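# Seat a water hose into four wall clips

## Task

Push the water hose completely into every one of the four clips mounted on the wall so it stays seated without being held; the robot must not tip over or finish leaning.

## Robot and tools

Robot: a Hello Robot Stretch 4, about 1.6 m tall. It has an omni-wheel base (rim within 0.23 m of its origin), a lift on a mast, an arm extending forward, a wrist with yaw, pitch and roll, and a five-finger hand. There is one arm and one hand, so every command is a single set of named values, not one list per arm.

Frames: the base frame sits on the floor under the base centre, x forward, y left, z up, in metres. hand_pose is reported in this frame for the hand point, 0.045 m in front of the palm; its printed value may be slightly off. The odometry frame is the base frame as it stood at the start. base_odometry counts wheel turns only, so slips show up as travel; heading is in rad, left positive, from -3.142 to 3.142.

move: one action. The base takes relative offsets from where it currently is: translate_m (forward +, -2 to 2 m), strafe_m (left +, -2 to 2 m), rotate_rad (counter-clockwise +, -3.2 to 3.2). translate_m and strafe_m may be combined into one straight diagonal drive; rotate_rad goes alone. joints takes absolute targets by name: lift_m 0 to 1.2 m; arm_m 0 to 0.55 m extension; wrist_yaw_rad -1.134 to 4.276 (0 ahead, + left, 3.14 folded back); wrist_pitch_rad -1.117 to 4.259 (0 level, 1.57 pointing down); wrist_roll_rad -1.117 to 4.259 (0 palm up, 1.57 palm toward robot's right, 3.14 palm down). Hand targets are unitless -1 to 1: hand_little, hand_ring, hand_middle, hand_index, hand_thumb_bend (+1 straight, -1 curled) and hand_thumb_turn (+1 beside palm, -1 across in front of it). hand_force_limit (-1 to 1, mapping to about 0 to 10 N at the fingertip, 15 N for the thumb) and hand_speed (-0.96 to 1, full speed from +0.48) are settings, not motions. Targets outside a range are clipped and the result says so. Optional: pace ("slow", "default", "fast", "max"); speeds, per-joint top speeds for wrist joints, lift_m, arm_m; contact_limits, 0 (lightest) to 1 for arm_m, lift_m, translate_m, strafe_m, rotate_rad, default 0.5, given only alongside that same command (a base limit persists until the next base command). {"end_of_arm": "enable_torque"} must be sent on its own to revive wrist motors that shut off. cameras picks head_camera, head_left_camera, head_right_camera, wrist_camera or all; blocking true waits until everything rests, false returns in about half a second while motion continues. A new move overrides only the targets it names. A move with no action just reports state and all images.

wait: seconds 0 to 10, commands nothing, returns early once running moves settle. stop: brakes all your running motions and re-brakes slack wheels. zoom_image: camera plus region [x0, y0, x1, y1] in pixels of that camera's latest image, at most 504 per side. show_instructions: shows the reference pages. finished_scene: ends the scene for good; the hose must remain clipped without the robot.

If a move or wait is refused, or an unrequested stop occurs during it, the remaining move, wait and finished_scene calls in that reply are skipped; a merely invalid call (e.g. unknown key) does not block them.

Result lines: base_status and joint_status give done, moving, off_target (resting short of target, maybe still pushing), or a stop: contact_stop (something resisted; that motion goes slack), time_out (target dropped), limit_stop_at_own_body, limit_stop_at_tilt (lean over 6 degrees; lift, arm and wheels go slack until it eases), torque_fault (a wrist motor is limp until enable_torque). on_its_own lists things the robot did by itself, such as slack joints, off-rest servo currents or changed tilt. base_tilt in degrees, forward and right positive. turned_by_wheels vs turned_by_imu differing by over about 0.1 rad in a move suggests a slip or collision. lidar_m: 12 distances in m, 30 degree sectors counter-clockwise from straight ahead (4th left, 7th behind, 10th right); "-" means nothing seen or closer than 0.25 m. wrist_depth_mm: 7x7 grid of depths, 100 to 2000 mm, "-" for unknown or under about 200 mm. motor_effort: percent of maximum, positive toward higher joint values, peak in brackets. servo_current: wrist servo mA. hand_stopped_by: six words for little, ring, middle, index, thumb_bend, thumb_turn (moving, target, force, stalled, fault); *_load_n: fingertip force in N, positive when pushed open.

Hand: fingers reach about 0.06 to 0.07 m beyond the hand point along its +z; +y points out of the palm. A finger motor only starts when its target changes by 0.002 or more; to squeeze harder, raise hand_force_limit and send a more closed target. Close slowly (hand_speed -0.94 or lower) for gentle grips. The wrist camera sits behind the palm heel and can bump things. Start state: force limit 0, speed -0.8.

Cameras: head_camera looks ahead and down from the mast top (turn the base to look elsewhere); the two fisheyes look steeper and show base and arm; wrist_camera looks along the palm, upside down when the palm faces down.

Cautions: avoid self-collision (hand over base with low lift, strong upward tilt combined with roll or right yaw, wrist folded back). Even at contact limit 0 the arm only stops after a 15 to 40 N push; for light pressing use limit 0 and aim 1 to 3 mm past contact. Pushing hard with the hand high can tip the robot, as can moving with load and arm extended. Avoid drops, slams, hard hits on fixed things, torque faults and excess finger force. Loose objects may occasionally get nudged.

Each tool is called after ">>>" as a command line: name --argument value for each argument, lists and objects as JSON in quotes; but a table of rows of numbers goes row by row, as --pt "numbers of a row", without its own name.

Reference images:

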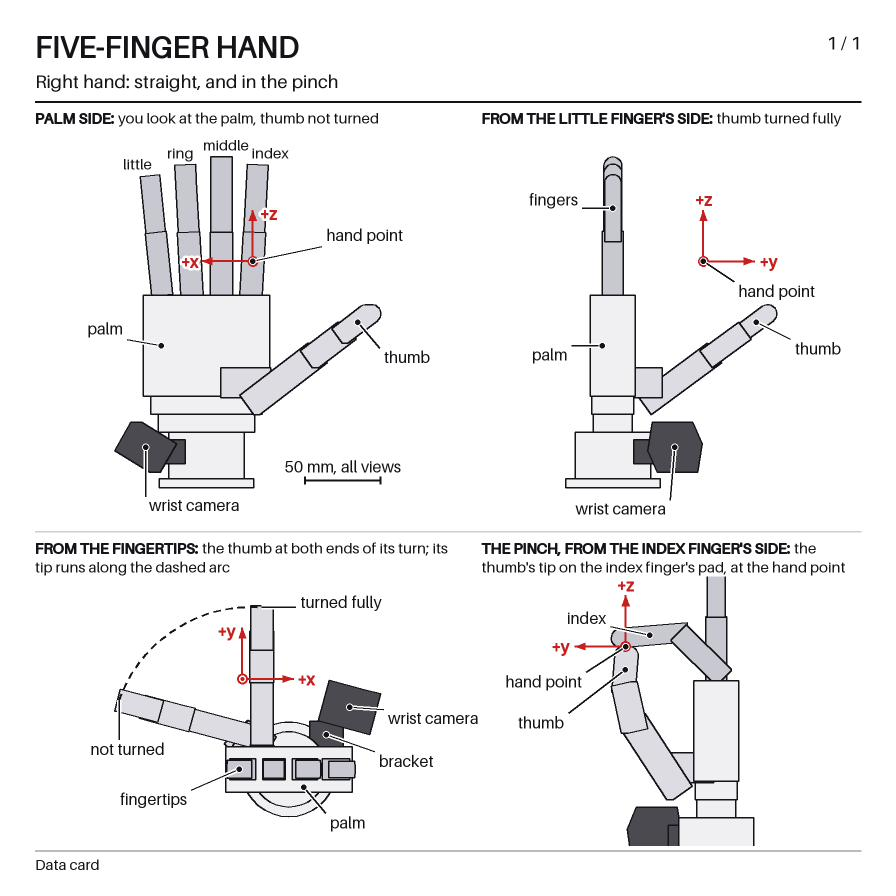

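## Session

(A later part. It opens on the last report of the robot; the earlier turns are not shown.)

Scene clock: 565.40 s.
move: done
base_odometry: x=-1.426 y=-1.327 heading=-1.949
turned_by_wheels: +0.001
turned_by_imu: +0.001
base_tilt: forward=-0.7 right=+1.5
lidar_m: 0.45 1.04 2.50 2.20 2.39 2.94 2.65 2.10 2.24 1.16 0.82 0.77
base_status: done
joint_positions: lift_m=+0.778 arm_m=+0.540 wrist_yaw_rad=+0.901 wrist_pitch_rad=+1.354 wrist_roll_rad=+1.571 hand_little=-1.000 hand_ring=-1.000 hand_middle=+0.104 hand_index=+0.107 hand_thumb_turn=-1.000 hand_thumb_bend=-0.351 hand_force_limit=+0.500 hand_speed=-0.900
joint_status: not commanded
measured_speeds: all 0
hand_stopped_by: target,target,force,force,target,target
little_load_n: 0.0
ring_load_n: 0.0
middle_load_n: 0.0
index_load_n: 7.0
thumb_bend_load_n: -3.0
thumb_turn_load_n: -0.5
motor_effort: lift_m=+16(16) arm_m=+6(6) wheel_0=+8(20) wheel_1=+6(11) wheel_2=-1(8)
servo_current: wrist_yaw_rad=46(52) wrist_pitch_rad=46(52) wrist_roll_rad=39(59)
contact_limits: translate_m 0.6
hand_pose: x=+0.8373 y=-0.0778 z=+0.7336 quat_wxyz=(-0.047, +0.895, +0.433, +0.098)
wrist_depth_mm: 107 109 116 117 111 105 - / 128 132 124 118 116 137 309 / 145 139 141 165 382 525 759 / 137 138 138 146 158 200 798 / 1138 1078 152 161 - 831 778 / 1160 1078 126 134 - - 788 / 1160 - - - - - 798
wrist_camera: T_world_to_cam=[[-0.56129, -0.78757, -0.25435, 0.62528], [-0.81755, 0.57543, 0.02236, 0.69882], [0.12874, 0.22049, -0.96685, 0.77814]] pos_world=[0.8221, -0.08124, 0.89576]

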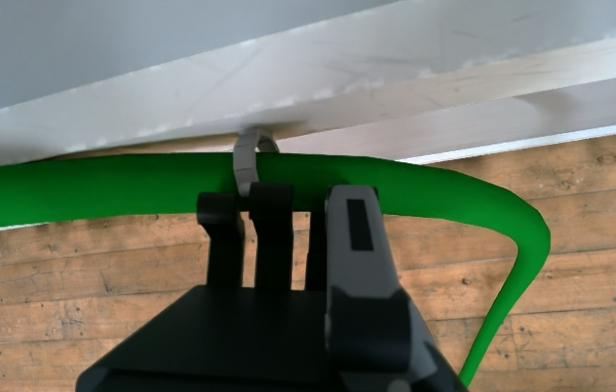

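>>> move --base '{"translate_m": 0.005, "strafe_m": -0.0027}' --pace "slow" --contact_limits '{"translate_m": 0.6}' --cameras '["wrist_camera"]'

>>> zoom_image --camera "wrist_camera" --region '[180, 60, 340, 220]'

Scene clock: 568.73 s.
move: done
base_odometry: x=-1.430 y=-1.331 heading=-1.949
turned_by_wheels: +0.001
turned_by_imu: +0.000
base_tilt: forward=-0.8 right=+1.4
lidar_m: 0.38 1.06 2.50 2.18 2.40 2.95 2.65 2.11 2.24 1.14 0.83 0.76
base_status: done
joint_positions: lift_m=+0.778 arm_m=+0.540 wrist_yaw_rad=+0.901 wrist_pitch_rad=+1.354 wrist_roll_rad=+1.571 hand_little=-1.000 hand_ring=-1.000 hand_middle=+0.104 hand_index=+0.107 hand_thumb_turn=-1.000 hand_thumb_bend=-0.351 hand_force_limit=+0.500 hand_speed=-0.900
joint_status: not commanded
measured_speeds: all 0
hand_stopped_by: target,target,force,force,target,target
little_load_n: 0.0
ring_load_n: 0.0
middle_load_n: 0.0
index_load_n: 6.0
thumb_bend_load_n: -2.5
thumb_turn_load_n: 0.0
motor_effort: lift_m=+15(16) arm_m=+6(6) wheel_0=+11(14) wheel_1=+5(5) wheel_2=-5(5)
servo_current: wrist_yaw_rad=46(46) wrist_pitch_rad=39(52) wrist_roll_rad=26(65)
contact_limits: translate_m 0.6
hand_pose: x=+0.8372 y=-0.0779 z=+0.7336 quat_wxyz=(-0.047, +0.895, +0.433, +0.097)
wrist_depth_mm: - 106 114 114 109 105 - / 125 131 124 117 114 123 - / 144 136 140 152 370 496 768 / 137 138 138 145 158 200 788 / 1138 1078 976 161 - 820 778 / 1138 1078 126 134 - - 788 / 1138 - - - - - 798
wrist_camera: T_world_to_cam=[[-0.56136, -0.78768, -0.25386, 0.62476], [-0.81754, 0.57543, 0.02238, 0.69878], [0.12845, 0.2201, -0.96698, 0.77851]] pos_world=[0.822, -0.08134, 0.89576]

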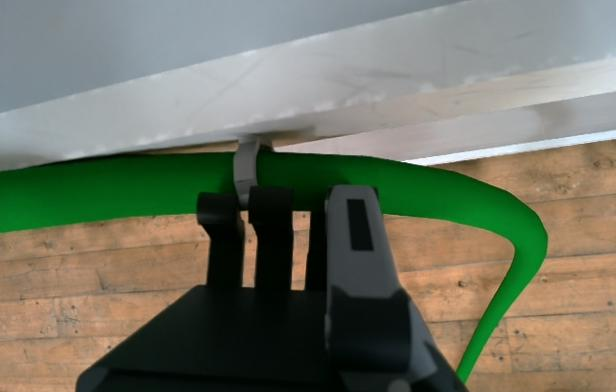

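Scaled by 3.150.

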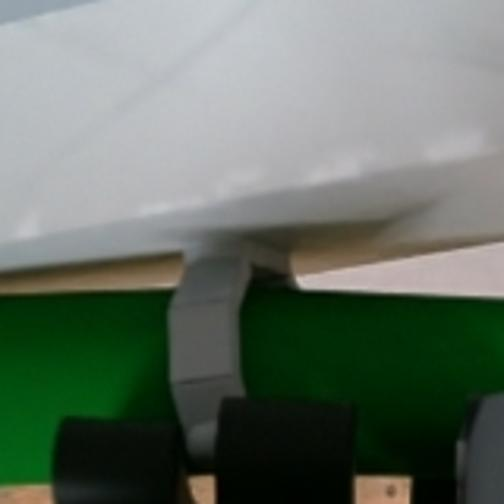

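>>> move --base '{"translate_m": 0.0044, "strafe_m": -0.0024}' --pace "slow" --contact_limits '{"translate_m": 0.6}' --cameras '["wrist_camera"]'

>>> zoom_image --camera "wrist_camera" --region '[180, 60, 340, 220]'

Scene clock: 571.77 s.
move: done
base_odometry: x=-1.433 y=-1.333 heading=-1.948
turned_by_wheels: +0.001
turned_by_imu: +0.004
base_tilt: forward=-0.7 right=+1.4
lidar_m: 0.44 1.07 2.49 2.19 2.45 2.94 2.64 2.13 2.24 1.15 0.82 0.76
base_status: done
joint_positions: lift_m=+0.778 arm_m=+0.540 wrist_yaw_rad=+0.900 wrist_pitch_rad=+1.359 wrist_roll_rad=+1.571 hand_little=-1.000 hand_ring=-1.000 hand_middle=+0.104 hand_index=+0.107 hand_thumb_turn=-1.000 hand_thumb_bend=-0.351 hand_force_limit=+0.500 hand_speed=-0.900
joint_status: not commanded
measured_speeds: all 0
hand_stopped_by: target,target,force,force,target,target
little_load_n: 0.0
ring_load_n: 0.0
middle_load_n: 0.0
index_load_n: 6.0
thumb_bend_load_n: -3.5
thumb_turn_load_n: -0.5
motor_effort: lift_m=+16(16) arm_m=+7(7) wheel_0=+12(16) wheel_1=+8(10) wheel_2=-9(12)
servo_current: wrist_yaw_rad=39(46) wrist_pitch_rad=46(59) wrist_roll_rad=39(72)
contact_limits: translate_m 0.6
hand_pose: x=+0.8364 y=-0.0789 z=+0.7335 quat_wxyz=(-0.046, +0.895, +0.433, +0.095)
wrist_depth_mm: - 106 113 114 109 105 - / 124 129 123 116 113 120 - / 142 134 137 150 362 500 768 / 135 137 137 145 158 200 788 / 1118 1042 976 161 - 842 798 / 1118 1042 126 133 - - 809 / 1138 - - - - - 798
wrist_camera: T_world_to_cam=[[-0.56298, -0.78805, -0.24906, 0.62135], [-0.81686, 0.57639, 0.02269, 0.69794], [0.12567, 0.21622, -0.96822, 0.78169]] pos_world=[0.82169, -0.08165, 0.89576]

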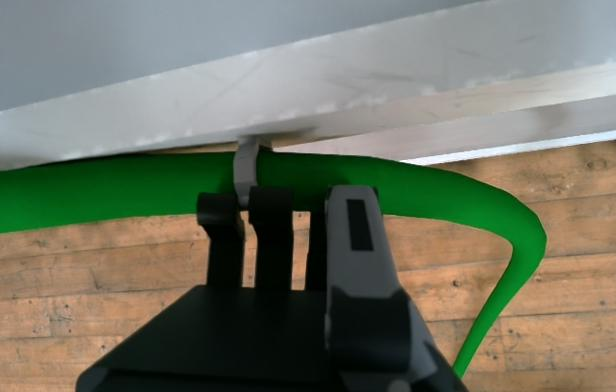

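Scaled by 3.150.

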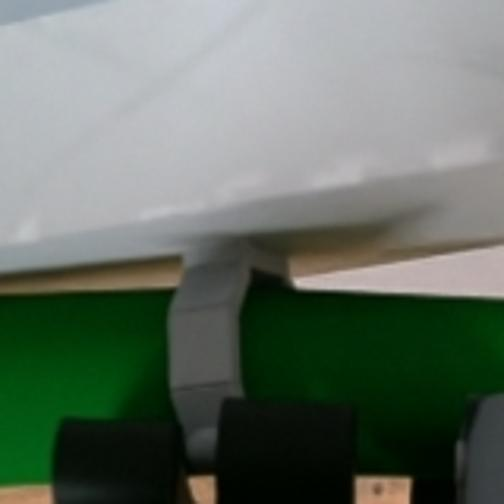

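>>> move --joints '{"hand_index": 0.4, "hand_middle": 0.4}' --cameras '["wrist_camera"]'

>>> move --base '{"translate_m": -0.053, "strafe_m": 0.028}' --pace "slow" --cameras '["all"]'

Scene clock: 576.93 s.
move: done
base_odometry: x=-1.433 y=-1.333 heading=-1.948
turned_by_wheels: +0.000
turned_by_imu: +0.000
base_tilt: forward=-0.8 right=+1.3
lidar_m: 0.47 1.06 2.47 2.20 2.43 2.94 2.63 2.13 2.24 1.15 0.82 0.74
base_status: not commanded
joint_positions: lift_m=+0.778 arm_m=+0.540 wrist_yaw_rad=+0.900 wrist_pitch_rad=+1.360 wrist_roll_rad=+1.571 hand_little=-1.000 hand_ring=-1.000 hand_middle=+0.400 hand_index=+0.400 hand_thumb_turn=-1.000 hand_thumb_bend=-0.351 hand_force_limit=+0.500 hand_speed=-0.900
joint_status: all done
measured_speeds: all 0
hand_stopped_by: target,target,target,target,target,target
little_load_n: 0.0
ring_load_n: 0.0
middle_load_n: 0.0
index_load_n: 0.0
thumb_bend_load_n: -2.0
thumb_turn_load_n: -0.5
motor_effort: lift_m=+16(16) arm_m=+7(7) wheel_0=+13(13) wheel_1=+8(8) wheel_2=-9(9)
servo_current: wrist_yaw_rad=46(52) wrist_pitch_rad=52(65) wrist_roll_rad=33(78)
contact_limits: translate_m 0.6
hand_pose: x=+0.8363 y=-0.0790 z=+0.7335 quat_wxyz=(-0.046, +0.895, +0.433, +0.095)
wrist_depth_mm: - 106 113 115 109 106 - / 124 130 123 117 113 119 - / 143 135 137 153 355 469 798 / 136 137 138 146 161 211 798 / 1118 1042 960 167 - 831 798 / 1118 1042 126 134 - - 798 / 1138 - - - - - 809
wrist_camera: T_world_to_cam=[[-0.56307, -0.78813, -0.24862, 0.62102], [-0.81683, 0.57643, 0.02263, 0.69797], [0.12547, 0.21582, -0.96834, 0.78192]] pos_world=[0.82169, -0.08165, 0.89576]

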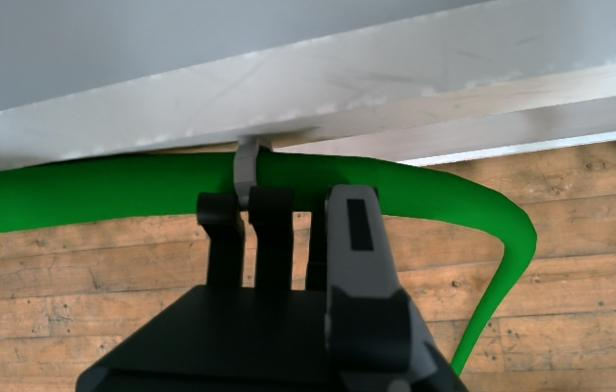

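Scene clock: 578.67 s.
move: done
base_odometry: x=-1.388 y=-1.294 heading=-1.948
turned_by_wheels: +0.000
turned_by_imu: -0.002
base_tilt: forward=-0.7 right=+1.2
lidar_m: 0.50 1.13 2.50 2.17 2.38 2.86 2.65 2.10 2.24 1.25 0.87 0.82
base_status: done
joint_positions: lift_m=+0.778 arm_m=+0.540 wrist_yaw_rad=+0.900 wrist_pitch_rad=+1.353 wrist_roll_rad=+1.571 hand_little=-1.000 hand_ring=-1.000 hand_middle=+0.400 hand_index=+0.400 hand_thumb_turn=-1.000 hand_thumb_bend=-0.350 hand_force_limit=+0.500 hand_speed=-0.900
joint_status: not commanded
measured_speeds: all 0
hand_stopped_by: target,target,target,target,target,target
little_load_n: 0.0
ring_load_n: 0.5
middle_load_n: 0.0
index_load_n: 0.0
thumb_bend_load_n: 0.0
thumb_turn_load_n: 0.0
motor_effort: lift_m=+16(16) arm_m=+4(7) wheel_0=-2(12) wheel_1=-2(7) wheel_2=+0(12)
servo_current: wrist_yaw_rad=39(52) wrist_pitch_rad=46(65) wrist_roll_rad=26(72)
hand_pose: x=+0.8375 y=-0.0778 z=+0.7336 quat_wxyz=(-0.047, +0.895, +0.432, +0.098)
wrist_depth_mm: 147 142 145 155 232 264 285 / 142 148 151 159 169 355 469 / 397 433 473 539 866 260 778 / 1118 1078 976 917 891 831 778 / 1160 1060 153 167 - 831 798 / 1182 1078 126 134 - - 798 / 1160 - - - - - 798
pictures: head_camera, head_left_camera, head_right_camera, wrist_camera
wrist_camera: T_world_to_cam=[[-0.56197, -0.78689, -0.25494, 0.62641], [-0.81698, 0.57623, 0.02229, 0.69862], [0.12936, 0.22081, -0.9667, 0.77753]] pos_world=[0.8222, -0.08134, 0.89576]

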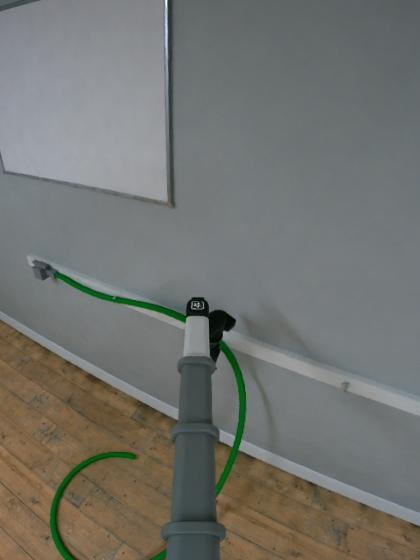

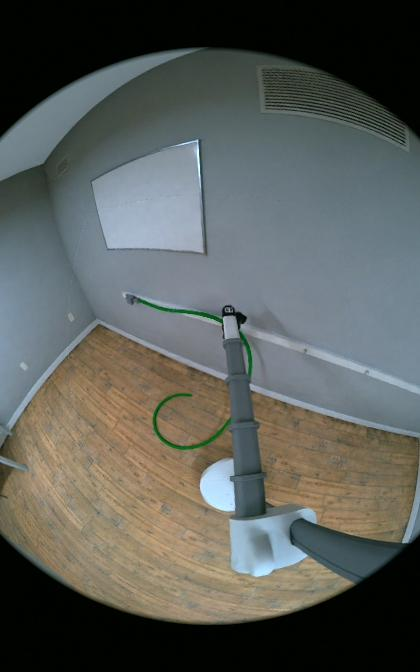

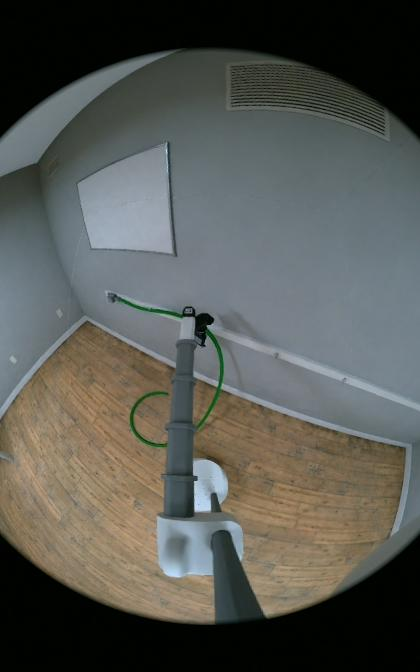

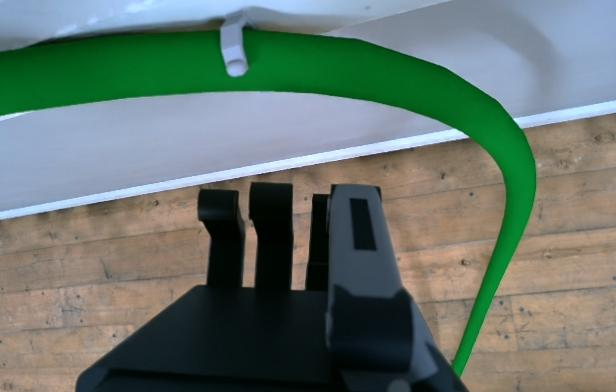

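>>> zoom_image --camera "wrist_camera" --region '[140, 0, 340, 130]'

>>> zoom_image --camera "head_camera" --region '[20, 240, 260, 420]'

Scaled by 2.520.

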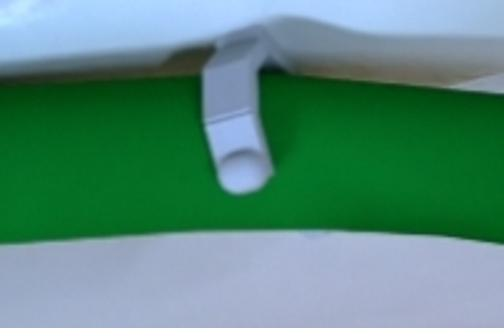

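Scaled by 2.100 from the camera's image (finer frame: 1200x1600).

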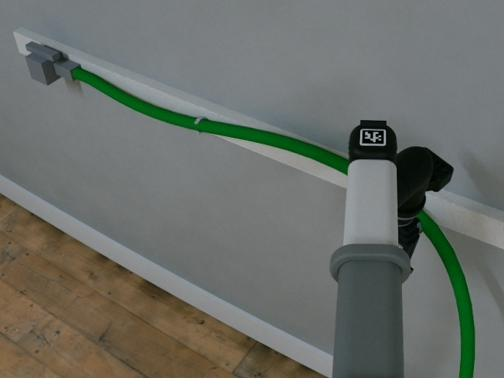

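>>> move --base '{"translate_m": -0.03}' --joints '{"arm_m": 0.3, "hand_thumb_bend": 0.0}' --cameras '["all"]'

>>> zoom_image --camera "head_camera" --region '[60, 260, 300, 560]'

Scene clock: 588.33 s.
move: done
base_odometry: x=-1.377 y=-1.267 heading=-1.948
turned_by_wheels: +0.000
turned_by_imu: -0.001
base_tilt: forward=-0.7 right=+1.4
lidar_m: 0.52 1.14 2.51 2.17 2.46 2.86 2.61 2.09 2.22 1.28 0.93 0.85
base_status: done
joint_positions: lift_m=+0.778 arm_m=+0.300 wrist_yaw_rad=+0.900 wrist_pitch_rad=+1.353 wrist_roll_rad=+1.571 hand_little=-1.000 hand_ring=-1.000 hand_middle=+0.400 hand_index=+0.400 hand_thumb_turn=-1.000 hand_thumb_bend=+0.000 hand_force_limit=+0.500 hand_speed=-0.900
joint_status: all done
measured_speeds: all 0
hand_stopped_by: target,target,target,target,target,target
little_load_n: 0.0
ring_load_n: 0.0
middle_load_n: 0.0
index_load_n: 0.0
thumb_bend_load_n: 0.0
thumb_turn_load_n: 0.0
motor_effort: lift_m=+15(16) arm_m=-5(7) wheel_0=-1(6) wheel_1=-2(6) wheel_2=-1(10)
servo_current: wrist_yaw_rad=33(52) wrist_pitch_rad=46(52) wrist_roll_rad=46(72)
hand_pose: x=+0.5977 y=-0.0778 z=+0.7336 quat_wxyz=(-0.047, +0.895, +0.432, +0.098)
wrist_depth_mm: 580 585 - - 452 820 778 / - - 976 946 866 831 788 / 1138 1078 1008 917 866 831 798 / 1182 1060 991 904 - 842 788 / 1138 1078 152 167 - 831 798 / 1160 1078 126 134 - - 798 / 1138 - - - - - 691
pictures: head_camera, head_left_camera, head_right_camera, wrist_camera
wrist_camera: T_world_to_cam=[[-0.56193, -0.78683, -0.25521, 0.49187], [-0.81698, 0.57624, 0.02225, 0.50275], [0.12955, 0.221, -0.96663, 0.8084]] pos_world=[0.5824, -0.08134, 0.89576]

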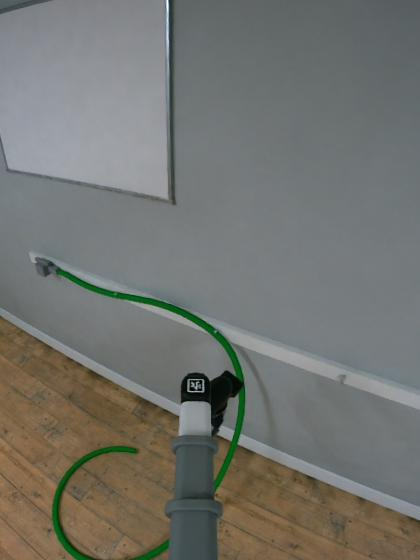

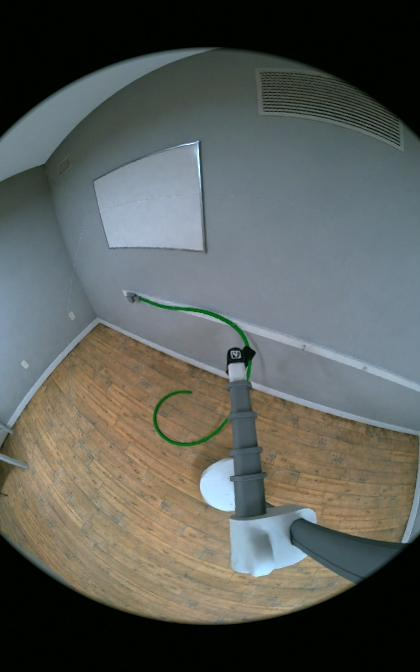

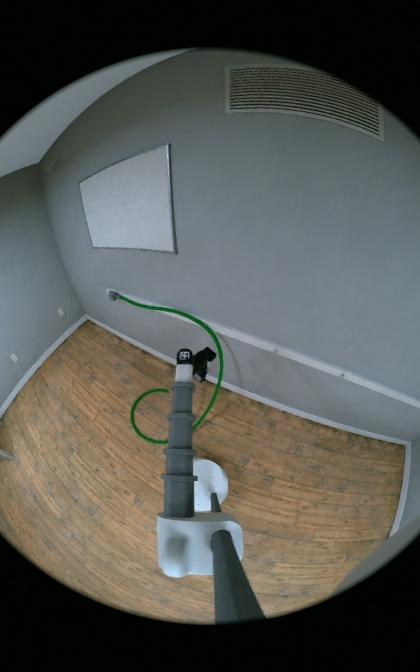

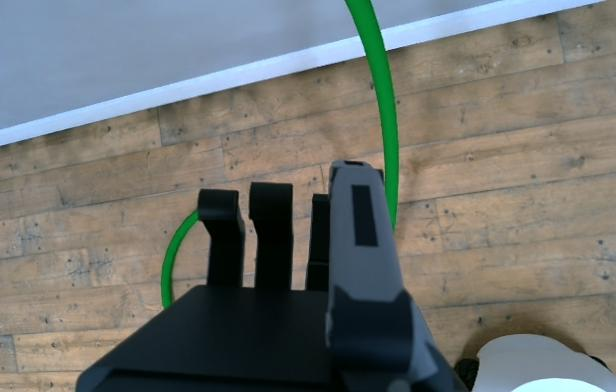

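Scaled by 1.680 from the camera's image (finer frame: 1200x1600).

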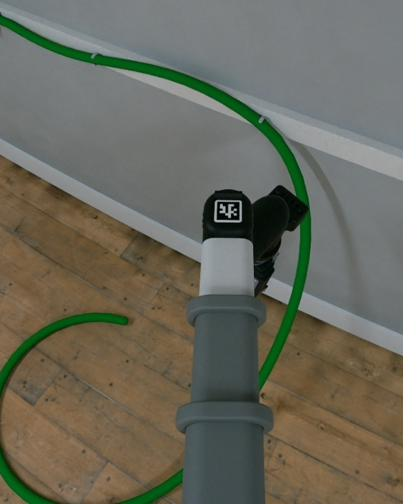

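>>> zoom_image --camera "wrist_camera" --region '[290, 0, 450, 220]'

Scaled by 2.291.

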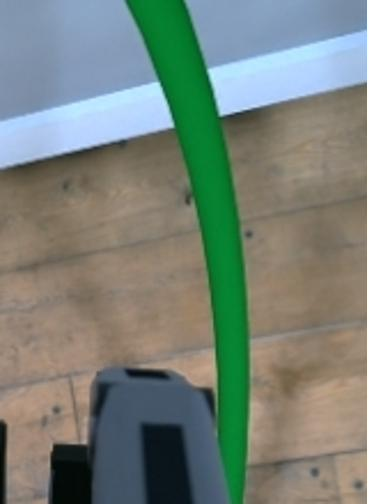

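>>> move --base '{"rotate_rad": -0.502}' --joints '{"arm_m": 0.1, "wrist_yaw_rad": 1.5}'

>>> move --joints '{"wrist_pitch_rad": 0.05, "lift_m": 0.35}' --cameras '["all"]'

Scene clock: 617.33 s.
move: done
base_odometry: x=-1.377 y=-1.267 heading=-2.450
turned_by_wheels: -0.502
turned_by_imu: -0.504
base_tilt: forward=-0.8 right=+1.4
lidar_m: 0.85 0.58 1.22 2.52 2.17 2.47 2.87 2.54 2.06 2.22 1.25 0.90
base_status: done
joint_positions: lift_m=+0.778 arm_m=+0.100 wrist_yaw_rad=+1.499 wrist_pitch_rad=+1.352 wrist_roll_rad=+1.571 hand_little=-1.000 hand_ring=-1.000 hand_middle=+0.400 hand_index=+0.400 hand_thumb_turn=-1.000 hand_thumb_bend=+0.000 hand_force_limit=+0.500 hand_speed=-0.900
joint_status: all done
measured_speeds: all 0
hand_stopped_by: target,target,target,target,target,target
little_load_n: 0.0
ring_load_n: 0.0
middle_load_n: 0.0
index_load_n: 0.0
thumb_bend_load_n: 0.0
thumb_turn_load_n: 0.0
motor_effort: lift_m=+16(16) arm_m=-5(7) wheel_0=+2(8) wheel_1=+2(6) wheel_2=-1(8)
servo_current: wrist_yaw_rad=33(85) wrist_pitch_rad=39(52) wrist_roll_rad=39(65)
hand_pose: x=+0.4195 y=+0.0073 z=+0.7337 quat_wxyz=(-0.074, +0.728, +0.677, +0.080)
wrist_depth_mm: - 1042 976 931 866 831 788 / 1160 1060 991 917 866 831 788 / 1138 1060 991 917 878 831 788 / 1182 1060 991 842 - 831 798 / 1160 1078 152 167 - 820 798 / 1160 1078 126 134 - - 798 / 1182 - - - - - 788
pictures: none

Scene clock: 620.03 s.
move: done
base_odometry: x=-1.377 y=-1.267 heading=-2.450
turned_by_wheels: +0.000
turned_by_imu: +0.000
base_tilt: forward=-0.9 right=+1.5
lidar_m: 0.86 0.51 1.19 2.52 2.18 2.49 2.86 2.53 2.06 2.23 1.22 0.91
base_status: not commanded
joint_positions: lift_m=+0.350 arm_m=+0.100 wrist_yaw_rad=+1.499 wrist_pitch_rad=+0.059 wrist_roll_rad=+1.571 hand_little=-1.000 hand_ring=-1.000 hand_middle=+0.400 hand_index=+0.400 hand_thumb_turn=-1.000 hand_thumb_bend=+0.000 hand_force_limit=+0.500 hand_speed=-0.900
joint_status: all done
measured_speeds: all 0
hand_stopped_by: target,target,target,target,target,target
little_load_n: 0.0
ring_load_n: 0.0
middle_load_n: 0.0
index_load_n: 0.0
thumb_bend_load_n: 0.0
thumb_turn_load_n: 0.0
motor_effort: lift_m=+15(15) arm_m=-5(5) wheel_0=+2(2) wheel_1=+2(2) wheel_2=-1(1)
servo_current: wrist_yaw_rad=39(52) wrist_pitch_rad=59(163) wrist_roll_rad=39(72)
hand_pose: x=+0.4341 y=+0.2080 z=+0.4847 quat_wxyz=(-0.467, +0.533, +0.496, +0.502)
wrist_depth_mm: - - 917 - - - 723 / - - 1229 - - 960 699 / - - - - 1708 1025 683 / - - - - - 1025 715 / - - 152 168 - 931 707 / - - 126 134 - - 699 / - - - - - - 668
pictures: head_camera, head_left_camera, head_right_camera, wrist_camera
wrist_camera: T_world_to_cam=[[0.04738, -0.0225, -0.99862, 0.49805], [-0.99822, 0.0352, -0.04815, 0.43519], [0.03624, 0.99913, -0.02079, -0.05396]] pos_world=[0.41278, 0.0498, 0.51719]

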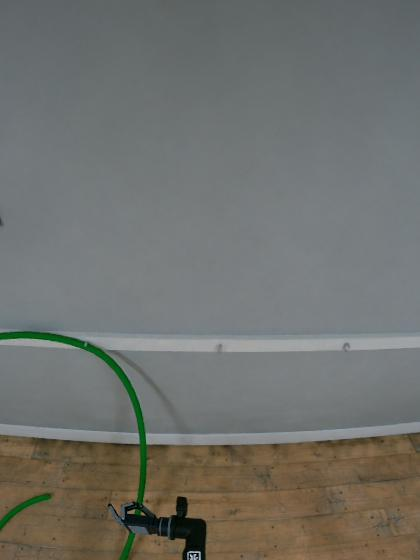

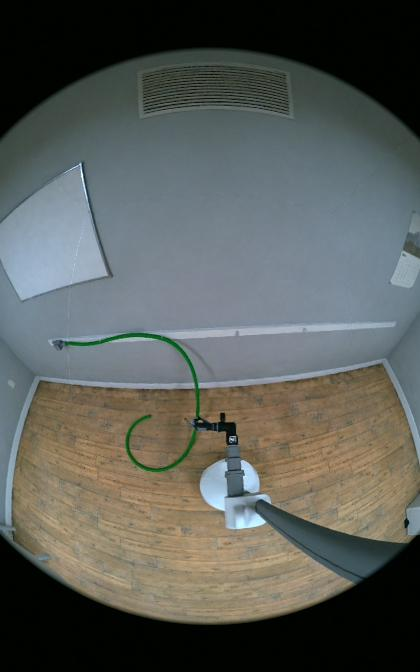

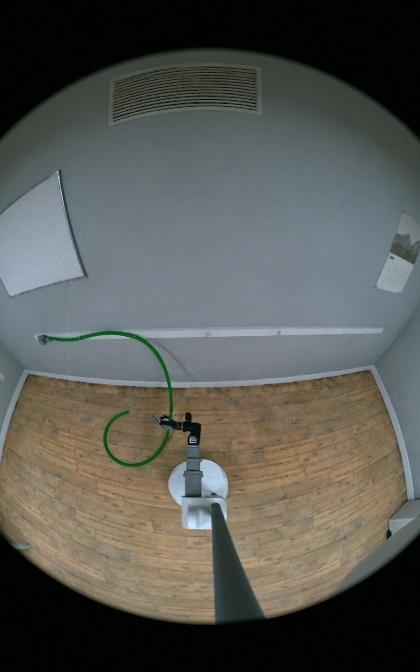

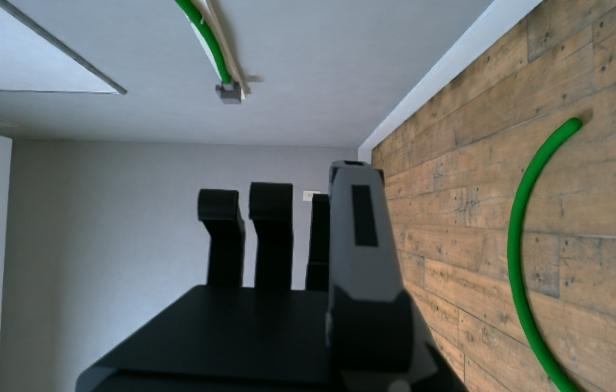

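>>> move --joints '{"arm_m": 0.22, "lift_m": 0.195}' --cameras '["wrist_camera", "head_camera"]'

Scene clock: 625.40 s.
move: done
base_odometry: x=-1.377 y=-1.267 heading=-2.450
turned_by_wheels: +0.000
turned_by_imu: +0.000
base_tilt: forward=-0.8 right=+1.4
lidar_m: 0.86 0.51 1.19 2.51 2.16 2.45 2.87 2.54 2.06 2.22 1.25 0.89
base_status: not commanded
joint_positions: lift_m=+0.195 arm_m=+0.220 wrist_yaw_rad=+1.499 wrist_pitch_rad=+0.059 wrist_roll_rad=+1.571 hand_little=-1.000 hand_ring=-1.000 hand_middle=+0.400 hand_index=+0.400 hand_thumb_turn=-1.000 hand_thumb_bend=+0.000 hand_force_limit=+0.500 hand_speed=-0.900
joint_status: all done
measured_speeds: all 0
hand_stopped_by: target,target,target,target,target,target
little_load_n: 0.0
ring_load_n: 0.0
middle_load_n: 0.0
index_load_n: 0.0
thumb_bend_load_n: 0.0
thumb_turn_load_n: 0.0
motor_effort: lift_m=+14(15) arm_m=+4(6) wheel_0=+2(2) wheel_1=+2(2) wheel_2=-1(1)
servo_current: wrist_yaw_rad=46(52) wrist_pitch_rad=59(59) wrist_roll_rad=20(72)
hand_pose: x=+0.5538 y=+0.2080 z=+0.3298 quat_wxyz=(-0.467, +0.533, +0.496, +0.502)
wrist_depth_mm: - 723 - - - 165 160 / - 946 - - - 715 172 / - - - - 1182 707 496 / - - - - - 654 496 / - - 152 167 - 640 496 / - - 126 133 - 574 492 / - - - - - - 480
pictures: head_camera, wrist_camera
wrist_camera: T_world_to_cam=[[0.04739, -0.02219, -0.99863, 0.33766], [-0.99822, 0.03512, -0.04816, 0.54732], [0.03614, 0.99914, -0.02049, -0.06168]] pos_world=[0.53258, 0.0499, 0.36229]

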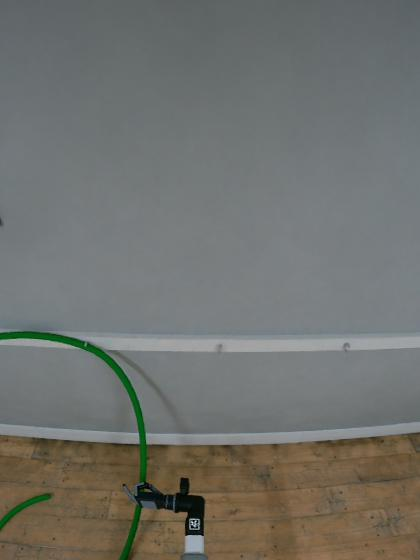

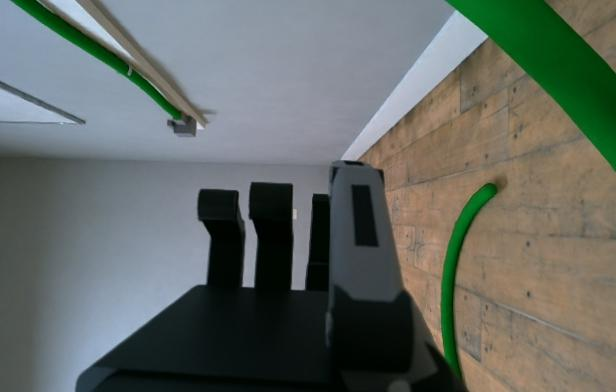

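>>> move --joints '{"arm_m": 0.27, "lift_m": 0.262, "wrist_roll_rad": 2.02}' --cameras '["wrist_camera", "head_camera"]'

Scene clock: 637.33 s.
move: done
base_odometry: x=-1.377 y=-1.267 heading=-2.450
turned_by_wheels: +0.000
turned_by_imu: +0.000
base_tilt: forward=-0.7 right=+1.3
lidar_m: 0.85 0.51 1.19 2.50 2.16 2.44 2.87 2.57 2.08 2.20 1.24 0.88
base_status: not commanded
joint_positions: lift_m=+0.262 arm_m=+0.270 wrist_yaw_rad=+1.499 wrist_pitch_rad=+0.059 wrist_roll_rad=+2.017 hand_little=-1.000 hand_ring=-1.000 hand_middle=+0.400 hand_index=+0.400 hand_thumb_turn=-1.000 hand_thumb_bend=+0.000 hand_force_limit=+0.500 hand_speed=-0.900
joint_status: all done
measured_speeds: all 0
hand_stopped_by: target,target,target,target,target,target
little_load_n: 0.0
ring_load_n: 0.0
middle_load_n: 0.0
index_load_n: 0.0
thumb_bend_load_n: 0.0
thumb_turn_load_n: 0.5
motor_effort: lift_m=+23(27) arm_m=+5(7) wheel_0=+2(2) wheel_1=+2(2) wheel_2=-1(1)
servo_current: wrist_yaw_rad=52(52) wrist_pitch_rad=59(72) wrist_roll_rad=52(169)
hand_pose: x=+0.5845 y=+0.2081 z=+0.3731 quat_wxyz=(-0.567, +0.629, +0.366, +0.386)
wrist_depth_mm: 413 466 535 585 809 609 469 / 504 569 - - 991 683 512 / 615 - - - 1229 778 554 / - - 1281 200 - 842 609 / - - 152 166 - 904 676 / - - 126 133 - - 715 / - - - - - - 842
pictures: head_camera, wrist_camera
wrist_camera: T_world_to_cam=[[-0.38666, 0.01369, -0.92212, 0.59717], [-0.9205, 0.05529, 0.3868, 0.36816], [0.05628, 0.99838, -0.00878, -0.07783]] pos_world=[0.57418, 0.04917, 0.40758]

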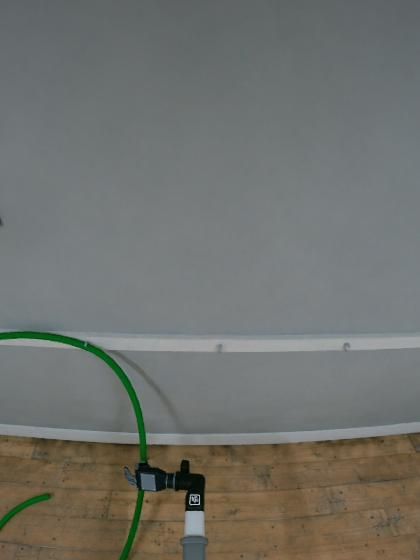

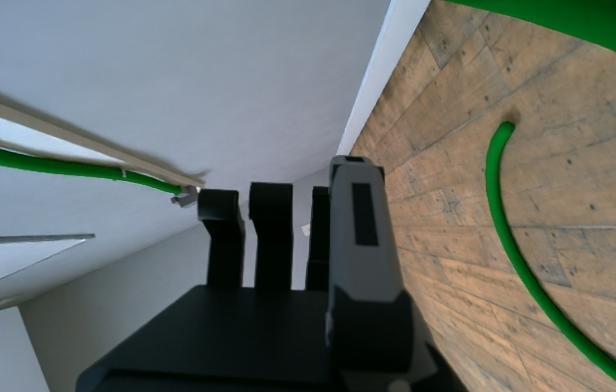

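>>> move --joints '{"arm_m": 0.306, "lift_m": 0.245}' --pace "slow" --cameras '["wrist_camera"]'

Scene clock: 641.57 s.
move: done
base_odometry: x=-1.377 y=-1.267 heading=-2.450
turned_by_wheels: +0.000
turned_by_imu: +0.000
base_tilt: forward=-0.8 right=+1.3
lidar_m: 0.84 0.49 1.19 2.50 2.19 2.46 2.88 2.54 2.06 2.21 1.22 0.90
base_status: not commanded
joint_positions: lift_m=+0.245 arm_m=+0.306 wrist_yaw_rad=+1.499 wrist_pitch_rad=+0.059 wrist_roll_rad=+2.017 hand_little=-1.000 hand_ring=-1.000 hand_middle=+0.400 hand_index=+0.400 hand_thumb_turn=-1.000 hand_thumb_bend=+0.000 hand_force_limit=+0.500 hand_speed=-0.900
joint_status: all done
measured_speeds: all 0
hand_stopped_by: target,target,target,target,target,target
little_load_n: 0.5
ring_load_n: 0.0
middle_load_n: 0.0
index_load_n: 0.0
thumb_bend_load_n: 0.0
thumb_turn_load_n: 0.0
motor_effort: lift_m=+15(22) arm_m=+5(7) wheel_0=+2(2) wheel_1=+2(2) wheel_2=-1(1)
servo_current: wrist_yaw_rad=52(52) wrist_pitch_rad=65(65) wrist_roll_rad=33(72)
hand_pose: x=+0.6205 y=+0.2081 z=+0.3569 quat_wxyz=(-0.567, +0.629, +0.366, +0.386)
wrist_depth_mm: 163 160 156 155 154 155 436 / 439 517 580 - 904 166 158 / 539 - - - 1160 723 539 / - 831 125 199 - 798 580 / - - 152 166 - 809 647 / - - 126 134 - - 699 / - - - - - - 809
wrist_camera: T_world_to_cam=[[-0.38665, 0.01378, -0.92212, 0.59615], [-0.92051, 0.05525, 0.3868, 0.40757], [0.05628, 0.99838, -0.00868, -0.08004]] pos_world=[0.61018, 0.04917, 0.39138]

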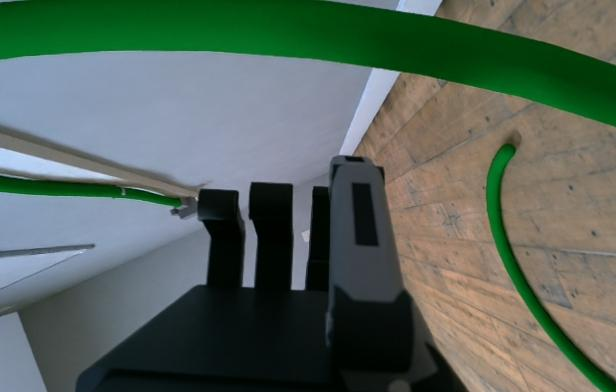

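>>> move --base '{"strafe_m": -0.005}' --joints '{"arm_m": 0.35, "lift_m": 0.223, "wrist_roll_rad": 2.1}' --pace "slow" --cameras '["wrist_camera"]'

Scene clock: 648.27 s.
move: done
base_odometry: x=-1.380 y=-1.263 heading=-2.450
turned_by_wheels: +0.000
turned_by_imu: -0.001
base_tilt: forward=-0.8 right=+1.4
lidar_m: 0.84 0.54 1.22 2.51 2.17 2.46 2.88 2.53 2.06 2.21 1.26 0.88
base_status: done
joint_positions: lift_m=+0.223 arm_m=+0.350 wrist_yaw_rad=+1.499 wrist_pitch_rad=+0.059 wrist_roll_rad=+2.097 hand_little=-1.000 hand_ring=-1.000 hand_middle=+0.400 hand_index=+0.400 hand_thumb_turn=-1.000 hand_thumb_bend=+0.000 hand_force_limit=+0.500 hand_speed=-0.900
joint_status: all done
measured_speeds: all 0
hand_stopped_by: target,target,target,target,target,target
little_load_n: 0.0
ring_load_n: 0.0
middle_load_n: 0.0
index_load_n: 0.0
thumb_bend_load_n: 0.0
thumb_turn_load_n: 0.0
motor_effort: lift_m=+14(16) arm_m=+5(6) wheel_0=+0(8) wheel_1=-2(5) wheel_2=+0(3)
servo_current: wrist_yaw_rad=46(52) wrist_pitch_rad=52(65) wrist_roll_rad=59(98)
hand_pose: x=+0.6601 y=+0.2082 z=+0.3318 quat_wxyz=(-0.582, +0.643, +0.340, +0.363)
wrist_depth_mm: 296 342 410 508 621 535 418 / 353 424 525 - 842 609 459 / 165 160 157 156 156 157 466 / 535 - - 120 - 732 554 / - - 152 165 - 809 640 / - - 127 134 - - 715 / - - - - - - 820
wrist_camera: T_world_to_cam=[[-0.45867, 0.02102, -0.88836, 0.62307], [-0.88656, 0.05706, 0.45909, 0.40692], [0.06034, 0.99815, -0.00754, -0.08566]] pos_world=[0.65171, 0.04918, 0.36606]

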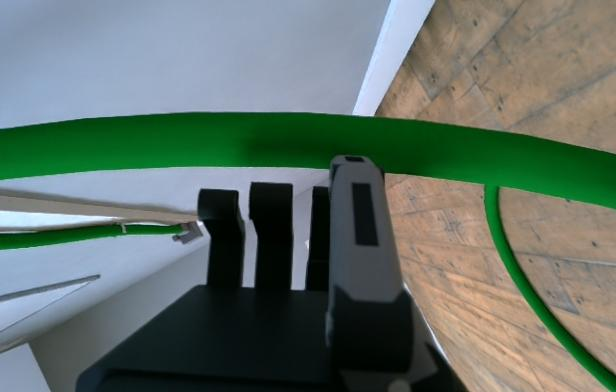

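>>> move --base '{"strafe_m": -0.003}' --joints '{"arm_m": 0.363, "lift_m": 0.216}' --pace "slow" --cameras '["wrist_camera"]'

>>> move --joints '{"hand_speed": -0.9, "hand_force_limit": 0.2, "hand_index": 0.05, "hand_middle": 0.05}' --cameras '["wrist_camera"]'

Scene clock: 652.33 s.
move: done
base_odometry: x=-1.382 y=-1.260 heading=-2.450
turned_by_wheels: +0.000
turned_by_imu: -0.001
base_tilt: forward=-0.8 right=+1.4
lidar_m: 0.85 0.54 1.21 2.51 2.15 2.52 2.88 2.55 2.06 2.22 1.21 0.90
base_status: done
joint_positions: lift_m=+0.216 arm_m=+0.363 wrist_yaw_rad=+1.499 wrist_pitch_rad=+0.059 wrist_roll_rad=+2.097 hand_little=-1.000 hand_ring=-1.000 hand_middle=+0.400 hand_index=+0.400 hand_thumb_turn=-1.000 hand_thumb_bend=+0.000 hand_force_limit=+0.500 hand_speed=-0.900
joint_status: all done
measured_speeds: all 0
hand_stopped_by: target,target,target,target,target,target
little_load_n: 0.0
ring_load_n: 0.0
middle_load_n: 0.0
index_load_n: 0.5
thumb_bend_load_n: 0.0
thumb_turn_load_n: 0.5
motor_effort: lift_m=+14(16) arm_m=+5(7) wheel_0=-1(6) wheel_1=+0(5) wheel_2=+0(2)
servo_current: wrist_yaw_rad=39(46) wrist_pitch_rad=52(72) wrist_roll_rad=46(59)
hand_pose: x=+0.6731 y=+0.2082 z=+0.3248 quat_wxyz=(-0.582, +0.643, +0.340, +0.363)
wrist_depth_mm: 278 324 387 484 597 525 410 / 336 402 508 591 854 591 452 / 382 424 166 161 878 609 488 / 171 168 163 162 161 165 164 / - 1182 151 166 - 820 634 / - - 126 134 - - 715 / - - - - - - 820
wrist_camera: T_world_to_cam=[[-0.45867, 0.02102, -0.88836, 0.62282], [-0.88656, 0.05706, 0.45909, 0.42166], [0.06034, 0.99815, -0.00754, -0.08649]] pos_world=[0.66471, 0.04918, 0.35906]

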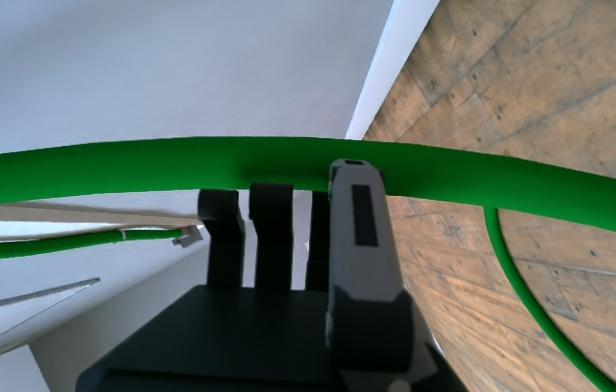

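Scene clock: 653.97 s.
move: done
base_odometry: x=-1.382 y=-1.260 heading=-2.450
turned_by_wheels: +0.000
turned_by_imu: +0.000
base_tilt: forward=-0.8 right=+1.4
lidar_m: 0.83 0.51 1.17 2.51 2.16 2.53 2.86 2.53 2.07 2.20 1.25 0.90
base_status: not commanded
joint_positions: lift_m=+0.216 arm_m=+0.363 wrist_yaw_rad=+1.499 wrist_pitch_rad=+0.059 wrist_roll_rad=+2.097 hand_little=-1.000 hand_ring=-1.000 hand_middle=+0.058 hand_index=+0.052 hand_thumb_turn=-1.000 hand_thumb_bend=+0.000 hand_force_limit=+0.200 hand_speed=-0.900
joint_status: all done
measured_speeds: all 0
hand_stopped_by: target,target,force,force,target,target
little_load_n: 0.0
ring_load_n: 0.0
middle_load_n: 6.0
index_load_n: 6.0
thumb_bend_load_n: 3.0
thumb_turn_load_n: 0.0
motor_effort: lift_m=+14(15) arm_m=+5(5) wheel_0=-1(2) wheel_1=-1(1) wheel_2=+0(0)
servo_current: wrist_yaw_rad=52(52) wrist_pitch_rad=52(65) wrist_roll_rad=33(65)
hand_pose: x=+0.6731 y=+0.2082 z=+0.3248 quat_wxyz=(-0.582, +0.643, +0.340, +0.363)
wrist_depth_mm: 279 324 389 484 597 525 410 / 334 399 500 585 854 591 449 / 364 168 164 160 163 574 492 / 173 167 164 163 - 163 163 / - 1160 152 160 - 809 634 / - - 126 134 - - 707 / - - - - - - 809
wrist_camera: T_world_to_cam=[[-0.45874, 0.02103, -0.88832, 0.62286], [-0.88652, 0.05706, 0.45916, 0.4216], [0.06034, 0.99815, -0.00754, -0.08649]] pos_world=[0.66471, 0.04918, 0.35906]

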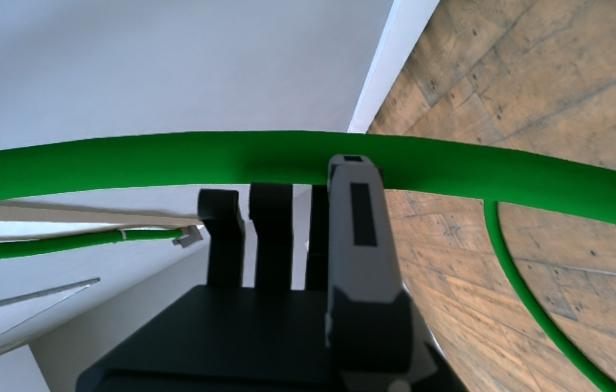

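>>> move --joints '{"hand_index": 0.3, "hand_middle": 0.3}'

>>> move --joints '{"arm_m": 0.369, "lift_m": 0.213}' --pace "slow"

>>> move --joints '{"hand_force_limit": 0.3, "hand_index": 0.0, "hand_middle": 0.0}' --cameras '["wrist_camera"]'

Scene clock: 658.00 s.
move: done
base_odometry: x=-1.382 y=-1.260 heading=-2.450
turned_by_wheels: +0.000
turned_by_imu: +0.000
base_tilt: forward=-0.7 right=+1.4
lidar_m: 0.85 0.52 1.21 2.52 2.18 2.50 2.87 2.53 2.07 2.21 1.25 0.90
base_status: not commanded
joint_positions: lift_m=+0.216 arm_m=+0.363 wrist_yaw_rad=+1.499 wrist_pitch_rad=+0.059 wrist_roll_rad=+2.097 hand_little=-1.000 hand_ring=-1.000 hand_middle=+0.300 hand_index=+0.300 hand_thumb_turn=-1.000 hand_thumb_bend=+0.000 hand_force_limit=+0.200 hand_speed=-0.900
joint_status: all done
measured_speeds: all 0
hand_stopped_by: target,target,target,target,target,target
little_load_n: 0.0
ring_load_n: 0.0
middle_load_n: 0.0
index_load_n: 0.0
thumb_bend_load_n: 0.0
thumb_turn_load_n: 0.5
motor_effort: lift_m=+14(15) arm_m=+5(5) wheel_0=-1(2) wheel_1=-1(1) wheel_2=+0(0)
servo_current: wrist_yaw_rad=39(52) wrist_pitch_rad=59(59) wrist_roll_rad=52(65)
hand_pose: x=+0.6731 y=+0.2082 z=+0.3248 quat_wxyz=(-0.582, +0.643, +0.340, +0.363)
wrist_depth_mm: 279 324 389 484 603 521 410 / 336 399 496 591 854 597 449 / 377 167 164 161 165 580 480 / 171 166 164 163 108 167 169 / - 1160 152 163 - 820 621 / - - 126 134 - - 707 / - - - - - - 831
pictures: none

Scene clock: 658.77 s.
move: done
base_odometry: x=-1.382 y=-1.260 heading=-2.450
turned_by_wheels: +0.000
turned_by_imu: +0.000
base_tilt: forward=-0.7 right=+1.4
lidar_m: 0.85 0.54 1.21 2.51 2.17 2.51 2.87 2.55 2.07 2.21 1.26 0.91
base_status: not commanded
joint_positions: lift_m=+0.213 arm_m=+0.369 wrist_yaw_rad=+1.499 wrist_pitch_rad=+0.059 wrist_roll_rad=+2.097 hand_little=-1.000 hand_ring=-1.000 hand_middle=+0.300 hand_index=+0.300 hand_thumb_turn=-1.000 hand_thumb_bend=+0.000 hand_force_limit=+0.200 hand_speed=-0.900
joint_status: all done
measured_speeds: all 0
hand_stopped_by: target,target,target,target,target,target
little_load_n: 0.0
ring_load_n: 0.0
middle_load_n: 0.0
index_load_n: 0.0
thumb_bend_load_n: 0.0
thumb_turn_load_n: 0.5
motor_effort: lift_m=+14(15) arm_m=+5(7) wheel_0=-1(1) wheel_1=+0(1) wheel_2=+0(0)
servo_current: wrist_yaw_rad=52(52) wrist_pitch_rad=52(65) wrist_roll_rad=33(59)
hand_pose: x=+0.6791 y=+0.2082 z=+0.3218 quat_wxyz=(-0.582, +0.643, +0.340, +0.363)
wrist_depth_mm: 276 315 384 473 585 521 404 / 327 392 488 564 842 585 445 / 382 449 165 163 917 615 492 / 169 167 163 163 161 165 166 / - 1008 151 163 - 809 634 / - - 126 134 - - 699 / - - - - - - 820
pictures: none

Scene clock: 660.03 s.
move: off_target
base_odometry: x=-1.382 y=-1.260 heading=-2.450
turned_by_wheels: +0.000
turned_by_imu: +0.000
base_tilt: forward=-0.7 right=+1.4
lidar_m: 0.85 0.54 1.19 2.51 2.17 2.52 2.88 2.55 2.07 2.21 1.23 0.91
base_status: not commanded
joint_positions: lift_m=+0.213 arm_m=+0.369 wrist_yaw_rad=+1.499 wrist_pitch_rad=+0.059 wrist_roll_rad=+2.097 hand_little=-1.000 hand_ring=-1.000 hand_middle=+0.080 hand_index=+0.088 hand_thumb_turn=-1.000 hand_thumb_bend=+0.000 hand_force_limit=+0.300 hand_speed=-0.900
joint_status: hand_middle off_target (ended at +0.080, target +0.000); hand_index off_target (ended at +0.088, target +0.000); the others done
measured_speeds: all 0
hand_stopped_by: target,target,force,force,target,target
little_load_n: 0.0
ring_load_n: 0.0
middle_load_n: 7.0
index_load_n: 5.5
thumb_bend_load_n: 0.0
thumb_turn_load_n: 0.0
motor_effort: lift_m=+14(14) arm_m=+5(5) wheel_0=-1(2) wheel_1=+0(1) wheel_2=+0(0)
servo_current: wrist_yaw_rad=33(52) wrist_pitch_rad=59(65) wrist_roll_rad=33(65)
hand_pose: x=+0.6791 y=+0.2082 z=+0.3218 quat_wxyz=(-0.582, +0.643, +0.340, +0.363)
wrist_depth_mm: 274 315 377 473 564 517 410 / 329 387 492 569 820 580 445 / 373 424 168 162 842 603 480 / 176 169 164 163 160 163 163 / - 1078 151 161 - 798 621 / - - 126 134 - - 699 / - - - - - - 820
wrist_camera: T_world_to_cam=[[-0.45878, 0.02103, -0.8883, 0.62296], [-0.8865, 0.05706, 0.4592, 0.42827], [0.06034, 0.99815, -0.00754, -0.08688]] pos_world=[0.67071, 0.04918, 0.35606]

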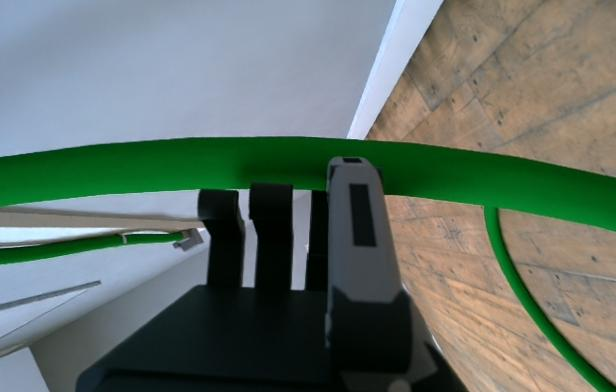

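>>> move --joints '{"hand_thumb_bend": -0.2}' --cameras '["wrist_camera"]'

Scene clock: 662.77 s.
move: off_target
base_odometry: x=-1.382 y=-1.260 heading=-2.450
turned_by_wheels: +0.000
turned_by_imu: +0.000
base_tilt: forward=-0.7 right=+1.4
lidar_m: 0.85 0.53 1.22 2.53 2.19 2.52 2.87 2.54 2.06 2.22 1.25 0.90
base_status: not commanded
joint_positions: lift_m=+0.213 arm_m=+0.369 wrist_yaw_rad=+1.499 wrist_pitch_rad=+0.059 wrist_roll_rad=+2.097 hand_little=-1.000 hand_ring=-1.000 hand_middle=+0.080 hand_index=+0.088 hand_thumb_turn=-1.000 hand_thumb_bend=-0.090 hand_force_limit=+0.300 hand_speed=-0.900
joint_status: hand_thumb_bend off_target (ended at -0.090, target -0.200)
measured_speeds: all 0
hand_stopped_by: target,target,force,force,force,target
little_load_n: 0.0
ring_load_n: 0.0
middle_load_n: 9.0
index_load_n: 8.0
thumb_bend_load_n: 9.0
thumb_turn_load_n: 0.0
motor_effort: lift_m=+14(15) arm_m=+5(5) wheel_0=-1(2) wheel_1=+0(1) wheel_2=+0(0)
servo_current: wrist_yaw_rad=39(46) wrist_pitch_rad=59(59) wrist_roll_rad=33(78)
hand_pose: x=+0.6791 y=+0.2082 z=+0.3218 quat_wxyz=(-0.582, +0.643, +0.340, +0.363)
wrist_depth_mm: 276 317 382 473 585 517 404 / 327 389 492 569 842 585 445 / 384 449 165 163 917 615 484 / 170 167 163 162 160 162 163 / - 991 151 160 - 788 627 / - - 126 134 - - 707 / - - - - - - 820
wrist_camera: T_world_to_cam=[[-0.45878, 0.02103, -0.8883, 0.62296], [-0.8865, 0.05706, 0.4592, 0.42827], [0.06034, 0.99815, -0.00754, -0.08688]] pos_world=[0.67071, 0.04918, 0.35606]

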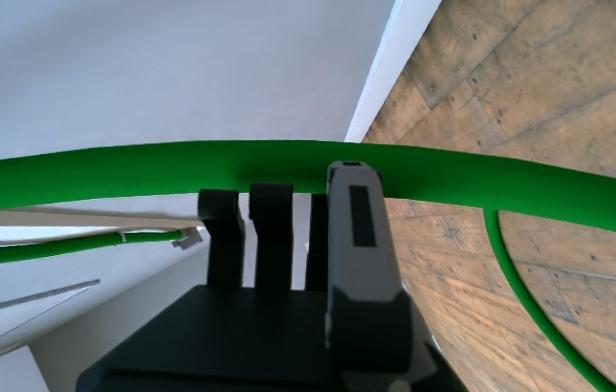

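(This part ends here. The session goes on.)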